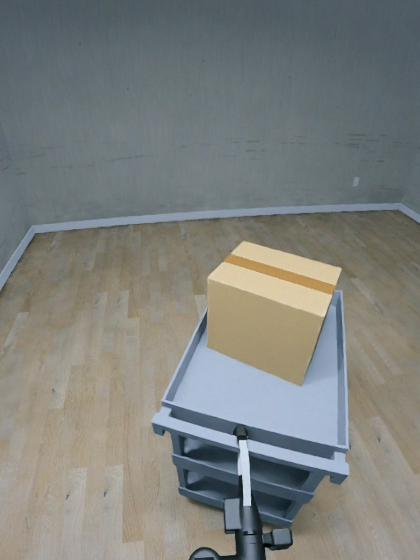

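Scene clock: 203.53 s.
move: r2 moving
r1: as last shown
r1.lidar_m: 1.04 0.77 0.72 0.79 0.77 0.74 0.83 1.20 2.04 2.16 3.07 2.54
r1.motor_effort: lift_m=+20(20) arm_m=-4(4) wheel_0=-2(3) wheel_1=-2(2) wheel_2=-1(1)
r1.servo_current: wrist_yaw_rad=52(65) wrist_pitch_rad=39(52) wrist_roll_rad=46(59) gripper_m=39(46)
r1.wrist_depth_mm: - 135 - - - - - / - 123 135 - - - - / - 121 192 - - - - / 111 136 194 - - - - / 137 - - - - - - / 1008 1205 190 - 188 - - / 750 750 750 798 778 131 -
r2.base_odometry: x=-1.775 y=+0.022 heading=+0.810
r2.turned_by_wheels: +0.002
r2.turned_by_imu: +0.002
r2.base_tilt: forward=-0.7 right=+0.0
r2.lidar_m: 0.43 0.51 1.60 1.46 1.49 1.87 2.37 2.39 3.05 3.27 3.35 0.41
r2.base_status: translate_m moving; strafe_m moving
r2.joint_positions: lift_m=+0.649 arm_m=+0.000 wrist_yaw_rad=+0.006 wrist_pitch_rad=-0.011 wrist_roll_rad=+1.571 gripper_m=-0.034
r2.joint_status: not commanded
r2.measured_speeds: translate_m=-0.034 strafe_m=-0.121 rotate_rad=+0.006 lift_m=+0.000 arm_m=+0.000 wrist_yaw_rad=+0.073 wrist_pitch_rad=+0.000 wrist_roll_rad=+0.000
r2.motor_effort: lift_m=+9(9) arm_m=-4(4) wheel_0=+17(17) wheel_1=-9(12) wheel_2=+11(11)
r2.servo_current: wrist_yaw_rad=52(72) wrist_pitch_rad=65(65) wrist_roll_rad=46(52) gripper_m=85(85)
r2.contact_limits: translate_m 0.6
r2.hand_pose: x=+0.4599 y=-0.0856 z=+0.8301 quat_wxyz=(+0.707, +0.707, -0.002, +0.006) (m; r2's base frame)
r2.wrist_depth_mm: - - 366 174 174 707 - / - 387 129 182 181 750 - / - 430 413 195 193 778 - / - - 452 204 205 - - / - - 504 215 218 - - / - - 177 182 170 1756 492 / - 163 - - 244 1708 1336
pictures: none
No camera images: "cameras" was empty.

Scene clock: 205.70 s.
earlier move: r2 done
r1.base_odometry: x=+0.000 y=+0.000 heading=+2.900
r1.turned_by_wheels: +0.000
r1.turned_by_imu: +0.000
r1.base_tilt: forward=-1.6 right=+1.3
r1.lidar_m: 1.05 0.79 0.74 0.79 0.80 0.77 0.84 1.18 2.04 2.13 3.06 2.55
r1.base_status: not commanded
r1.joint_positions: lift_m=+0.124 arm_m=+0.000 wrist_yaw_rad=+3.194 wrist_pitch_rad=+0.002 wrist_roll_rad=+0.000 gripper_m=+0.056
r1.joint_status: not commanded
r1.measured_speeds: all 0
r1.motor_effort: lift_m=+19(20) arm_m=-4(4) wheel_0=-3(3) wheel_1=-2(3) wheel_2=-1(1)
r1.servo_current: wrist_yaw_rad=52(78) wrist_pitch_rad=46(52) wrist_roll_rad=46(65) gripper_m=39(46)
r1.hand_pose: x=-0.1216 y=+0.0722 z=+0.3019 quat_wxyz=(-0.026, -0.001, +0.000, +1.000) (m; r1's base frame)
r1.wrist_depth_mm: - 135 - - - - - / - 123 135 - - - - / - 121 192 - - - - / 110 136 195 - - - - / 137 - - - - - - / 1008 1205 190 - 187 - - / 750 759 741 788 778 131 -
r2.base_odometry: x=-1.606 y=-0.264 heading=+0.810
r2.turned_by_wheels: -0.001
r2.turned_by_imu: +0.001
r2.base_tilt: forward=-0.7 right=+0.1
r2.lidar_m: 0.36 0.35 1.92 1.75 1.81 2.26 2.24 2.27 2.86 2.97 3.04 0.44
r2.base_status: done
r2.joint_positions: lift_m=+0.649 arm_m=+0.000 wrist_yaw_rad=+0.004 wrist_pitch_rad=-0.011 wrist_roll_rad=+1.571 gripper_m=-0.034
r2.joint_status: not commanded
r2.measured_speeds: all 0
r2.motor_effort: lift_m=+9(9) arm_m=-4(5) wheel_0=+7(22) wheel_1=-1(12) wheel_2=+6(15)
r2.servo_current: wrist_yaw_rad=46(85) wrist_pitch_rad=65(65) wrist_roll_rad=52(59) gripper_m=85(91)
r2.contact_limits: translate_m 0.6
r2.hand_pose: x=+0.4597 y=-0.0863 z=+0.8301 quat_wxyz=(+0.707, +0.707, -0.002, +0.005) (m; r2's base frame)
r2.wrist_depth_mm: - - - 251 252 1756 1205 / - - - 245 245 1808 521 / - - - 239 239 1708 - / - 449 445 235 235 820 - / - 459 452 229 229 798 - / - - 177 180 177 788 - / - 151 466 - 220 - -
wait: 2.17 of 5 s (r2 has come to rest)
pictures: r2_head_camera
Images, in order (width x height): r2_head_camera 420x560.

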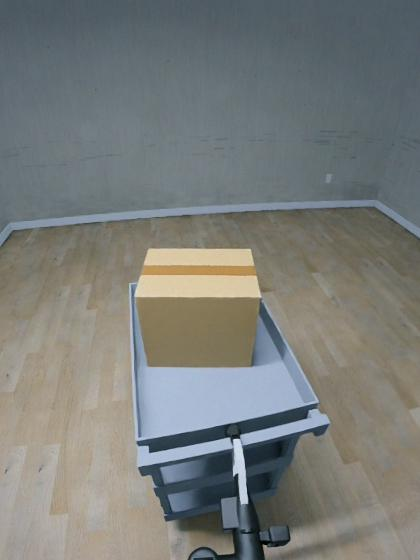

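Call:
{"method": "move", "body": {"blocking": false, "r2": {"base":{"rotate_rad":0.42},"pace":"slow","contact_limits":{"rotate_rad":0.8}}, "cameras": []}}

Call:
{"method": "wait", "body": {"seconds": 5, "cameras": ["r2_head_camera","r2_head_left_camera","r2_head_right_camera"]}}

Scene clock: 215.50 s.
move: r2 moving
r1: as last shown
r1.base_tilt: forward=-1.6 right=+1.2
r1.lidar_m: 1.03 0.76 0.74 0.81 0.79 0.77 0.82 1.20 2.04 2.14 3.07 2.53
r1.motor_effort: lift_m=+19(20) arm_m=-4(4) wheel_0=-3(3) wheel_1=-2(2) wheel_2=-1(1)
r1.servo_current: wrist_yaw_rad=33(65) wrist_pitch_rad=39(46) wrist_roll_rad=52(59) gripper_m=39(46)
r1.wrist_depth_mm: - 135 - - - - - / - 123 135 - - - - / - 121 191 - - - - / 111 136 194 - - - - / 137 - - - - - - / 1008 1182 190 - 186 - - / 741 759 759 798 778 131 -
r2.base_odometry: x=-1.606 y=-0.264 heading=+0.933
r2.turned_by_wheels: +0.123
r2.turned_by_imu: +0.118
r2.base_tilt: forward=-0.7 right=+0.1
r2.lidar_m: 0.38 0.42 1.84 1.77 1.86 2.34 2.25 2.33 3.11 2.98 3.09 0.43
r2.base_status: rotate_rad moving
r2.joint_positions: lift_m=+0.649 arm_m=+0.000 wrist_yaw_rad=-0.011 wrist_pitch_rad=-0.011 wrist_roll_rad=+1.571 gripper_m=-0.034
r2.joint_status: not commanded
r2.measured_speeds: translate_m=+0.002 strafe_m=+0.000 rotate_rad=+0.492 lift_m=+0.000 arm_m=+0.000 wrist_yaw_rad=+0.000 wrist_pitch_rad=+0.000 wrist_roll_rad=+0.000
r2.motor_effort: lift_m=+9(9) arm_m=-4(4) wheel_0=-17(17) wheel_1=-8(9) wheel_2=-14(18)
r2.servo_current: wrist_yaw_rad=65(72) wrist_pitch_rad=59(65) wrist_roll_rad=46(52) gripper_m=85(91)
r2.contact_limits: rotate_rad 0.8
r2.hand_pose: x=+0.4584 y=-0.0905 z=+0.8301 quat_wxyz=(+0.707, +0.707, -0.008, +0.000) (m; r2's base frame)
r2.wrist_depth_mm: - - - 236 235 1808 1205 / - - - 234 234 1863 517 / - - 439 231 230 820 - / - 449 439 229 229 820 - / - 466 455 227 228 809 - / - - 177 181 170 - - / - 484 480 - 222 - -
pictures: none
No camera images: "cameras" was empty.

Scene clock: 216.60 s.
earlier move: r2 done
r1.base_odometry: x=+0.000 y=+0.000 heading=+2.900
r1.turned_by_wheels: +0.000
r1.turned_by_imu: +0.000
r1.base_tilt: forward=-1.6 right=+1.3
r1.lidar_m: 1.03 0.78 0.75 0.81 0.78 0.77 0.85 1.20 2.01 2.16 3.06 2.54
r1.base_status: not commanded
r1.joint_positions: lift_m=+0.124 arm_m=+0.000 wrist_yaw_rad=+3.194 wrist_pitch_rad=+0.002 wrist_roll_rad=+0.000 gripper_m=+0.056
r1.joint_status: not commanded
r1.measured_speeds: all 0
r1.motor_effort: lift_m=+20(20) arm_m=-4(4) wheel_0=-3(3) wheel_1=-2(2) wheel_2=-1(1)
r1.servo_current: wrist_yaw_rad=46(65) wrist_pitch_rad=46(46) wrist_roll_rad=39(65) gripper_m=46(46)
r1.hand_pose: x=-0.1216 y=+0.0722 z=+0.3019 quat_wxyz=(-0.026, -0.001, +0.000, +1.000) (m; r1's base frame)
r1.wrist_depth_mm: - 135 - - - - - / - 123 135 - - - - / - 121 191 - - - - / 111 135 194 - - - - / 137 - - - - - - / 1042 1182 190 - 188 - - / 750 759 750 788 788 131 -
r2.base_odometry: x=-1.607 y=-0.264 heading=+1.228
r2.turned_by_wheels: +0.295
r2.turned_by_imu: +0.286
r2.base_tilt: forward=-0.7 right=+0.1
r2.lidar_m: 0.43 2.05 1.78 1.77 2.12 2.23 2.26 2.66 2.96 2.96 0.40 0.36
r2.base_status: done
r2.joint_positions: lift_m=+0.649 arm_m=+0.000 wrist_yaw_rad=-0.011 wrist_pitch_rad=-0.011 wrist_roll_rad=+1.571 gripper_m=-0.034
r2.joint_status: not commanded
r2.measured_speeds: all 0
r2.motor_effort: lift_m=+9(9) arm_m=-5(5) wheel_0=-5(19) wheel_1=-4(12) wheel_2=-10(18)
r2.servo_current: wrist_yaw_rad=59(72) wrist_pitch_rad=59(65) wrist_roll_rad=46(52) gripper_m=78(91)
r2.contact_limits: rotate_rad 0.8
r2.hand_pose: x=+0.4584 y=-0.0905 z=+0.8301 quat_wxyz=(+0.707, +0.707, -0.008, +0.000) (m; r2's base frame)
r2.wrist_depth_mm: - 355 112 162 162 691 - / - 387 117 172 173 750 - / - 442 407 187 186 778 - / - - 459 199 200 - - / - - 525 211 217 - 517 / - - 170 182 169 1756 480 / - 158 - - - 1618 1255
wait: 1.10 of 5 s (r2 has come to rest)
pictures: r2_head_camera, r2_head_left_camera, r2_head_right_camera
Images, in order (width x height): r2_head_camera 420x560, r2_head_left_camera 420x672, r2_head_right_camera 420x672.

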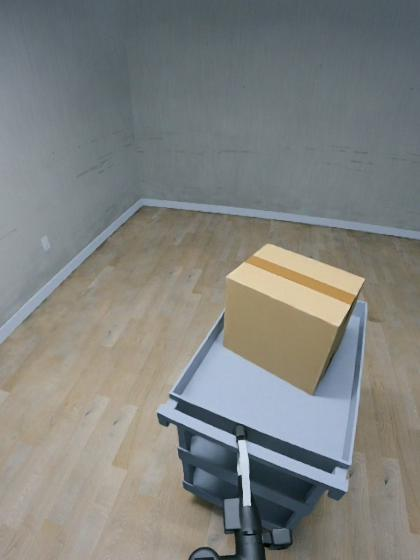

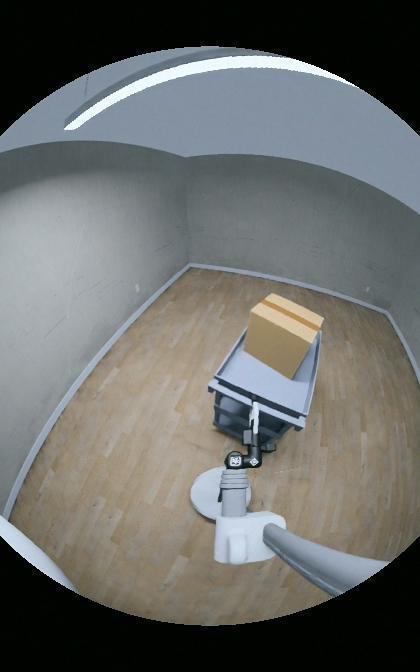

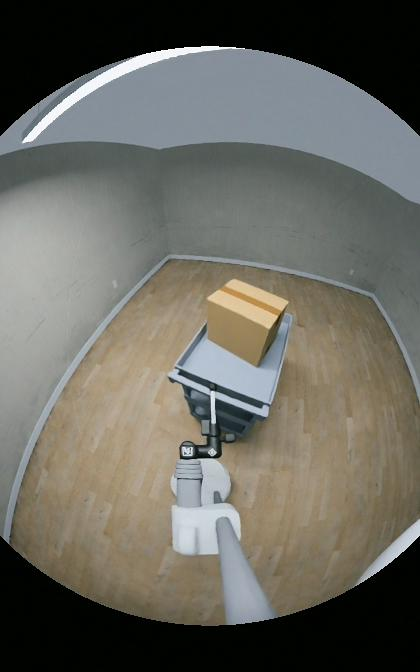

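Call:
{"method": "move", "body": {"blocking": false, "r2": {"joints":{"gripper_m":0.135}}, "cameras": []}}

Call:
{"method": "wait", "body": {"seconds": 3, "cameras": []}}

Call:
{"method": "move", "body": {"blocking": false, "r2": {"base":{"translate_m":-0.4}}, "cameras": []}}

Call:
{"method": "wait", "body": {"seconds": 4, "cameras": ["r2_head_camera"]}}

Call:
{"method": "move", "body": {"blocking": false, "r2": {"base":{"rotate_rad":-3.11},"joints":{"lift_m":0.76,"wrist_roll_rad":0,"gripper_m":0.1}}, "cameras": []}}

Call:
{"method": "wait", "body": {"seconds": 6, "cameras": []}}

Call:
{"method": "wait", "body": {"seconds": 2, "cameras": ["r2_head_camera","r2_head_left_camera"]}}

Scene clock: 228.83 s.
move: r2 moving
r1: as last shown
r1.lidar_m: 1.02 0.78 0.74 0.81 0.80 0.77 0.81 1.21 2.03 2.16 3.03 2.53
r1.motor_effort: lift_m=+19(20) arm_m=-4(4) wheel_0=-2(3) wheel_1=-2(2) wheel_2=-1(1)
r1.servo_current: wrist_yaw_rad=65(65) wrist_pitch_rad=46(52) wrist_roll_rad=52(59) gripper_m=39(52)
r1.wrist_depth_mm: - 135 - - - - - / - 123 135 - - - - / - 121 191 - - - - / 111 135 194 - - - - / 137 - - - - - - / 1008 1205 191 - 188 - - / 741 759 750 798 788 131 -
r2.base_odometry: x=-1.607 y=-0.264 heading=+1.228
r2.turned_by_wheels: +0.000
r2.turned_by_imu: +0.001
r2.base_tilt: forward=-0.7 right=+0.1
r2.lidar_m: 0.45 2.06 1.77 1.77 2.10 2.25 2.24 2.65 2.97 2.98 0.42 0.37
r2.base_status: not commanded
r2.joint_positions: lift_m=+0.649 arm_m=+0.000 wrist_yaw_rad=-0.011 wrist_pitch_rad=-0.011 wrist_roll_rad=+1.571 gripper_m=-0.009
r2.joint_status: gripper_m moving
r2.measured_speeds: all 0
r2.motor_effort: lift_m=+9(9) arm_m=-3(5) wheel_0=-5(6) wheel_1=-3(4) wheel_2=-10(10)
r2.servo_current: wrist_yaw_rad=59(72) wrist_pitch_rad=59(65) wrist_roll_rad=46(52) gripper_m=85(98)
r2.contact_limits: rotate_rad 0.8
r2.hand_pose: x=+0.4583 y=-0.0905 z=+0.8301 quat_wxyz=(+0.707, +0.707, -0.008, +0.000) (m; r2's base frame)
r2.wrist_depth_mm: - 355 114 164 163 699 - / - 389 120 176 175 741 - / - 442 413 187 189 - - / - - 466 204 203 - - / - - 535 215 220 1921 517 / - - 178 184 232 1921 477 / - - - - - 1661 1229
pictures: none
No camera images: "cameras" was empty.

Scene clock: 230.80 s.
earlier move: r2 done
r1.base_odometry: x=+0.000 y=+0.000 heading=+2.900
r1.turned_by_wheels: +0.000
r1.turned_by_imu: +0.000
r1.base_tilt: forward=-1.6 right=+1.3
r1.lidar_m: 1.04 0.77 0.75 0.81 0.81 0.76 0.84 1.22 2.04 2.15 3.06 2.54
r1.base_status: not commanded
r1.joint_positions: lift_m=+0.124 arm_m=+0.000 wrist_yaw_rad=+3.194 wrist_pitch_rad=+0.002 wrist_roll_rad=+0.000 gripper_m=+0.056
r1.joint_status: not commanded
r1.measured_speeds: all 0
r1.motor_effort: lift_m=+20(20) arm_m=-4(4) wheel_0=-2(3) wheel_1=-2(2) wheel_2=-1(1)
r1.servo_current: wrist_yaw_rad=65(65) wrist_pitch_rad=33(52) wrist_roll_rad=52(72) gripper_m=46(52)
r1.hand_pose: x=-0.1216 y=+0.0722 z=+0.3019 quat_wxyz=(-0.026, -0.001, +0.000, +1.000) (m; r1's base frame)
r1.wrist_depth_mm: - 135 - - - - - / - 123 135 - - - - / - 121 191 - - - - / 110 135 194 - - - - / 137 - - - - - - / 1008 1182 191 - 187 - - / 750 750 750 778 778 130 -
r2.base_odometry: x=-1.607 y=-0.264 heading=+1.229
r2.turned_by_wheels: +0.000
r2.turned_by_imu: +0.001
r2.base_tilt: forward=-0.7 right=+0.1
r2.lidar_m: 0.44 2.01 1.76 1.77 2.13 2.25 2.25 2.68 2.98 2.97 3.47 0.37
r2.base_status: not commanded
r2.joint_positions: lift_m=+0.648 arm_m=+0.000 wrist_yaw_rad=-0.003 wrist_pitch_rad=-0.003 wrist_roll_rad=+1.571 gripper_m=+0.135
r2.joint_status: all done
r2.measured_speeds: all 0
r2.motor_effort: lift_m=+13(13) arm_m=-3(5) wheel_0=-3(6) wheel_1=-3(4) wheel_2=-8(10)
r2.servo_current: wrist_yaw_rad=52(72) wrist_pitch_rad=39(65) wrist_roll_rad=39(59) gripper_m=52(130)
r2.contact_limits: rotate_rad 0.8
r2.hand_pose: x=+0.4590 y=-0.0882 z=+0.8274 quat_wxyz=(+0.707, +0.707, -0.002, +0.000) (m; r2's base frame)
r2.wrist_depth_mm: 368 353 119 172 177 715 - / - 392 126 185 189 759 - / - 442 137 201 798 - - / - 517 152 218 - - - / - - 168 240 - 1576 - / - - 177 260 199 477 445 / - - - - - 1708 384
wait: 1.97 of 3 s (r2 has come to rest)
pictures: none
No camera images: "cameras" was empty.

Scene clock: 231.30 s.
move: r2 moving
r1: as last shown
r1.lidar_m: 1.01 0.78 0.74 0.81 0.79 0.76 0.84 1.20 2.04 2.16 3.05 2.54
r1.motor_effort: lift_m=+20(20) arm_m=-4(4) wheel_0=-3(3) wheel_1=-2(2) wheel_2=-1(1)
r1.servo_current: wrist_yaw_rad=59(72) wrist_pitch_rad=46(46) wrist_roll_rad=33(65) gripper_m=46(46)
r1.wrist_depth_mm: - 135 - - - - - / - 123 135 - - - - / - 121 192 - - - - / 110 135 193 - - - - / 137 - - - - - - / 1008 1205 190 - 188 - - / 759 759 750 798 768 131 -
r2.base_odometry: x=-1.617 y=-0.294 heading=+1.229
r2.turned_by_wheels: +0.000
r2.turned_by_imu: +0.000
r2.base_tilt: forward=-0.7 right=+0.1
r2.lidar_m: 0.47 2.04 1.77 1.79 2.12 2.19 2.24 2.64 2.97 2.99 3.49 0.42
r2.base_status: translate_m moving
r2.joint_positions: lift_m=+0.648 arm_m=+0.000 wrist_yaw_rad=-0.002 wrist_pitch_rad=-0.002 wrist_roll_rad=+1.571 gripper_m=+0.135
r2.joint_status: not commanded
r2.measured_speeds: translate_m=-0.122 strafe_m=+0.000 rotate_rad=+0.006 lift_m=+0.000 arm_m=+0.000 wrist_yaw_rad=+0.000 wrist_pitch_rad=+0.000 wrist_roll_rad=+0.000
r2.motor_effort: lift_m=+13(13) arm_m=-4(4) wheel_0=-10(10) wheel_1=-8(10) wheel_2=+11(11)
r2.servo_current: wrist_yaw_rad=59(59) wrist_pitch_rad=33(46) wrist_roll_rad=46(59) gripper_m=46(52)
r2.hand_pose: x=+0.4591 y=-0.0881 z=+0.8272 quat_wxyz=(+0.707, +0.707, -0.002, +0.000) (m; r2's base frame)
r2.wrist_depth_mm: - 377 141 194 - 741 - / - 413 151 209 831 - - / - 473 164 225 - - - / - 564 179 246 - - - / - - 201 268 - 564 - / - - 206 286 213 484 449 / - - - - - 377 375
pictures: none
No camera images: "cameras" was empty.

Scene clock: 233.63 s.
earlier move: r2 done
r1.base_odometry: x=+0.000 y=+0.000 heading=+2.900
r1.turned_by_wheels: +0.000
r1.turned_by_imu: +0.000
r1.base_tilt: forward=-1.5 right=+1.3
r1.lidar_m: 1.05 0.75 0.75 0.81 0.81 0.76 0.83 1.21 2.04 2.15 3.06 2.55
r1.base_status: not commanded
r1.joint_positions: lift_m=+0.124 arm_m=+0.000 wrist_yaw_rad=+3.194 wrist_pitch_rad=+0.002 wrist_roll_rad=+0.000 gripper_m=+0.056
r1.joint_status: not commanded
r1.measured_speeds: all 0
r1.motor_effort: lift_m=+20(20) arm_m=-4(4) wheel_0=-2(3) wheel_1=-2(2) wheel_2=-1(1)
r1.servo_current: wrist_yaw_rad=46(72) wrist_pitch_rad=33(52) wrist_roll_rad=46(65) gripper_m=33(46)
r1.hand_pose: x=-0.1216 y=+0.0722 z=+0.3019 quat_wxyz=(-0.026, -0.001, +0.000, +1.000) (m; r1's base frame)
r1.wrist_depth_mm: - 135 - - - - - / - 123 135 - - - - / - 121 191 - - - - / 111 135 194 - - - - / 136 - - - - - - / 1008 1205 190 - 187 - - / 759 759 768 788 768 130 -
r2.base_odometry: x=-1.741 y=-0.641 heading=+1.229
r2.turned_by_wheels: +0.000
r2.turned_by_imu: +0.000
r2.base_tilt: forward=-0.7 right=+0.1
r2.lidar_m: 0.76 2.13 1.89 1.90 2.13 1.85 1.86 2.21 2.85 2.87 3.35 0.73
r2.base_status: done
r2.joint_positions: lift_m=+0.648 arm_m=+0.000 wrist_yaw_rad=-0.002 wrist_pitch_rad=-0.002 wrist_roll_rad=+1.571 gripper_m=+0.135
r2.joint_status: not commanded
r2.measured_speeds: all 0
r2.motor_effort: lift_m=+14(14) arm_m=-3(4) wheel_0=-2(11) wheel_1=-2(10) wheel_2=+3(13)
r2.servo_current: wrist_yaw_rad=46(59) wrist_pitch_rad=39(46) wrist_roll_rad=46(59) gripper_m=52(59)
r2.hand_pose: x=+0.4591 y=-0.0881 z=+0.8271 quat_wxyz=(+0.707, +0.707, -0.002, +0.000) (m; r2's base frame)
r2.wrist_depth_mm: - - - - - 1042 1025 / - - 798 508 - 521 521 / - - 788 564 - 564 - / - - 946 634 - 627 - / - - - - - 683 1229 / - - 216 654 199 1366 1160 / - - - - - 1808 1160
wait: 2.33 of 4 s (r2 has come to rest)
pictures: r2_head_camera
Images, in order (width x height): r2_head_camera 420x560.

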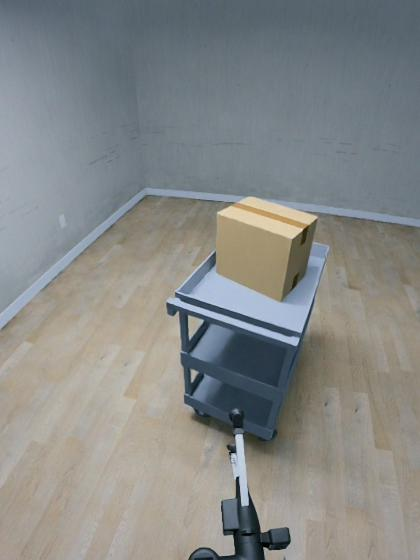

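Scene clock: 234.13 s.
move: r2 moving
r1: as last shown
r1.base_tilt: forward=-1.6 right=+1.3
r1.lidar_m: 1.04 0.75 0.75 0.79 0.80 0.76 0.83 1.23 2.01 2.16 3.09 2.53
r1.motor_effort: lift_m=+19(20) arm_m=-4(4) wheel_0=-3(3) wheel_1=-2(2) wheel_2=-1(1)
r1.servo_current: wrist_yaw_rad=46(52) wrist_pitch_rad=46(46) wrist_roll_rad=33(59) gripper_m=39(46)
r1.wrist_depth_mm: - 135 - - - - - / - 123 135 - - - - / - 121 191 - - - - / 110 136 194 - - - - / 137 - - - - - - / 1025 1205 190 - 187 - - / 741 759 759 809 778 131 -
r2.base_odometry: x=-1.741 y=-0.641 heading=+0.977
r2.turned_by_wheels: -0.252
r2.turned_by_imu: -0.244
r2.base_tilt: forward=-0.7 right=+0.0
r2.lidar_m: 0.75 0.86 1.96 1.88 2.00 1.94 1.86 1.97 2.77 2.85 3.01 4.06
r2.base_status: rotate_rad moving
r2.joint_positions: lift_m=+0.686 arm_m=+0.000 wrist_yaw_rad=-0.002 wrist_pitch_rad=-0.002 wrist_roll_rad=+0.982 gripper_m=+0.123
r2.joint_status: lift_m moving; wrist_roll_rad moving; gripper_m moving
r2.measured_speeds: translate_m=+0.000 strafe_m=+0.000 rotate_rad=-0.970 lift_m=+0.146 arm_m=+0.000 wrist_yaw_rad=+0.000 wrist_pitch_rad=+0.000 wrist_roll_rad=-1.820
r2.motor_effort: lift_m=+25(25) arm_m=-3(4) wheel_0=+9(10) wheel_1=+10(10) wheel_2=+10(11)
r2.servo_current: wrist_yaw_rad=39(52) wrist_pitch_rad=39(46) wrist_roll_rad=78(111) gripper_m=117(117)
r2.hand_pose: x=+0.4591 y=-0.0881 z=+0.8645 quat_wxyz=(+0.882, +0.472, -0.001, -0.001) (m; r2's base frame)
r2.wrist_depth_mm: - - - - - - - / - - - - - - 1863 / - - - - - - 1661 / - - 831 809 - - 1430 / - - 878 597 1138 1078 1229 / - - 196 621 191 569 891 / - - - - - 597 -
pictures: none
No camera images: "cameras" was empty.

Scene clock: 236.50 s.
earlier move: r2 done
r1.base_odometry: x=+0.000 y=+0.000 heading=+2.900
r1.turned_by_wheels: +0.000
r1.turned_by_imu: +0.000
r1.base_tilt: forward=-1.6 right=+1.3
r1.lidar_m: 1.06 0.77 0.74 0.80 0.80 0.77 0.83 1.21 2.04 2.16 3.05 2.56
r1.base_status: not commanded
r1.joint_positions: lift_m=+0.124 arm_m=+0.000 wrist_yaw_rad=+3.194 wrist_pitch_rad=+0.002 wrist_roll_rad=+0.000 gripper_m=+0.056
r1.joint_status: not commanded
r1.measured_speeds: all 0
r1.motor_effort: lift_m=+19(20) arm_m=-4(4) wheel_0=-2(3) wheel_1=-2(2) wheel_2=-1(1)
r1.servo_current: wrist_yaw_rad=39(72) wrist_pitch_rad=46(52) wrist_roll_rad=52(72) gripper_m=39(46)
r1.hand_pose: x=-0.1216 y=+0.0722 z=+0.3019 quat_wxyz=(-0.026, -0.001, +0.000, +1.000) (m; r1's base frame)
r1.wrist_depth_mm: - 135 - - - - - / - 123 135 - - - - / - 121 191 - - - - / 110 135 194 - - - - / 137 - - - - - - / 1025 1182 190 - 187 - - / 750 750 741 788 778 130 -
r2.base_odometry: x=-1.741 y=-0.641 heading=-1.881
r2.turned_by_wheels: -2.857
r2.turned_by_imu: -2.781
r2.base_tilt: forward=-0.7 right=+0.1
r2.lidar_m: 1.89 2.29 2.85 2.86 3.48 0.74 0.79 2.09 1.88 1.90 2.08 1.84
r2.base_status: done
r2.joint_positions: lift_m=+0.760 arm_m=+0.000 wrist_yaw_rad=-0.002 wrist_pitch_rad=-0.002 wrist_roll_rad=+0.002 gripper_m=+0.100
r2.joint_status: all done
r2.measured_speeds: all 0
r2.motor_effort: lift_m=+21(25) arm_m=-4(4) wheel_0=+3(11) wheel_1=+4(11) wheel_2=+3(11)
r2.servo_current: wrist_yaw_rad=52(65) wrist_pitch_rad=39(46) wrist_roll_rad=52(111) gripper_m=52(117)
r2.hand_pose: x=+0.4591 y=-0.0881 z=+0.9385 quat_wxyz=(+1.000, +0.001, -0.001, -0.001) (m; r2's base frame)
r2.wrist_depth_mm: - - - - - - - / - - - - - - - / - - - - - - - / - - - - - - - / - - - - - - - / - - 189 - 185 - - / - - 1863 - - - -
wait: 2.37 of 6 s (r2 has come to rest)
pictures: none
No camera images: "cameras" was empty.

Scene clock: 238.50 s.
r1.base_odometry: x=+0.000 y=+0.000 heading=+2.900
r1.turned_by_wheels: +0.000
r1.turned_by_imu: +0.000
r1.base_tilt: forward=-1.6 right=+1.3
r1.lidar_m: 1.03 0.76 0.75 0.80 0.79 0.76 0.82 1.20 2.04 2.13 3.06 2.56
r1.base_status: not commanded
r1.joint_positions: lift_m=+0.124 arm_m=+0.000 wrist_yaw_rad=+3.194 wrist_pitch_rad=+0.002 wrist_roll_rad=+0.000 gripper_m=+0.056
r1.joint_status: not commanded
r1.measured_speeds: all 0
r1.motor_effort: lift_m=+19(20) arm_m=-4(4) wheel_0=-2(3) wheel_1=-2(2) wheel_2=-1(1)
r1.servo_current: wrist_yaw_rad=46(72) wrist_pitch_rad=39(52) wrist_roll_rad=52(72) gripper_m=46(46)
r1.hand_pose: x=-0.1216 y=+0.0722 z=+0.3019 quat_wxyz=(-0.026, -0.001, +0.000, +1.000) (m; r1's base frame)
r1.wrist_depth_mm: - 135 - - - - - / - 123 135 - - - - / - 121 192 - - - - / 110 136 193 - - - - / 137 - - - - - - / 976 1182 190 - 187 - - / 750 750 750 778 768 130 -
r2.base_odometry: x=-1.741 y=-0.641 heading=-1.881
r2.turned_by_wheels: +0.000
r2.turned_by_imu: +0.000
r2.base_tilt: forward=-0.7 right=+0.0
r2.lidar_m: 1.88 2.29 2.85 2.89 3.48 0.74 0.80 2.10 1.89 1.88 2.06 1.86
r2.base_status: done
r2.joint_positions: lift_m=+0.760 arm_m=+0.000 wrist_yaw_rad=-0.002 wrist_pitch_rad=-0.002 wrist_roll_rad=+0.002 gripper_m=+0.100
r2.joint_status: all done
r2.measured_speeds: all 0
r2.motor_effort: lift_m=+21(25) arm_m=-4(4) wheel_0=+2(11) wheel_1=+4(11) wheel_2=+3(11)
r2.servo_current: wrist_yaw_rad=39(65) wrist_pitch_rad=33(46) wrist_roll_rad=46(111) gripper_m=59(117)
r2.hand_pose: x=+0.4591 y=-0.0881 z=+0.9385 quat_wxyz=(+1.000, +0.001, -0.001, -0.001) (m; r2's base frame)
r2.wrist_depth_mm: - - - - - - - / - - - - - - - / - - - - - - - / - - - - - - - / - - - - - - - / - - 189 - 185 - - / - - 1921 - - - -
wait: 2.00 s; at rest by 0.27 s
pictures: r2_head_camera, r2_head_left_camera
Images, in order (width x height): r2_head_camera 420x560, r2_head_left_camera 420x672.

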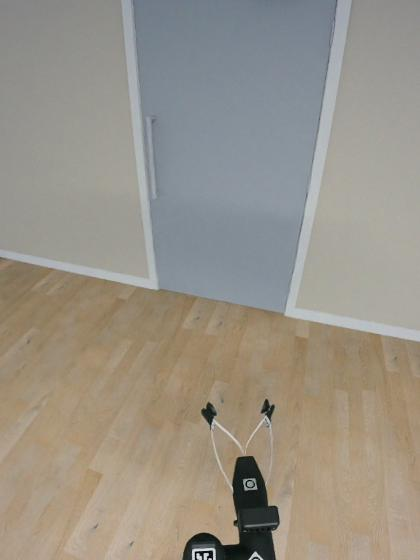

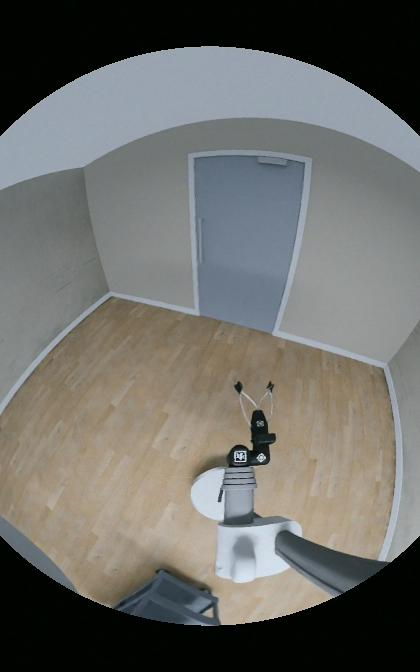

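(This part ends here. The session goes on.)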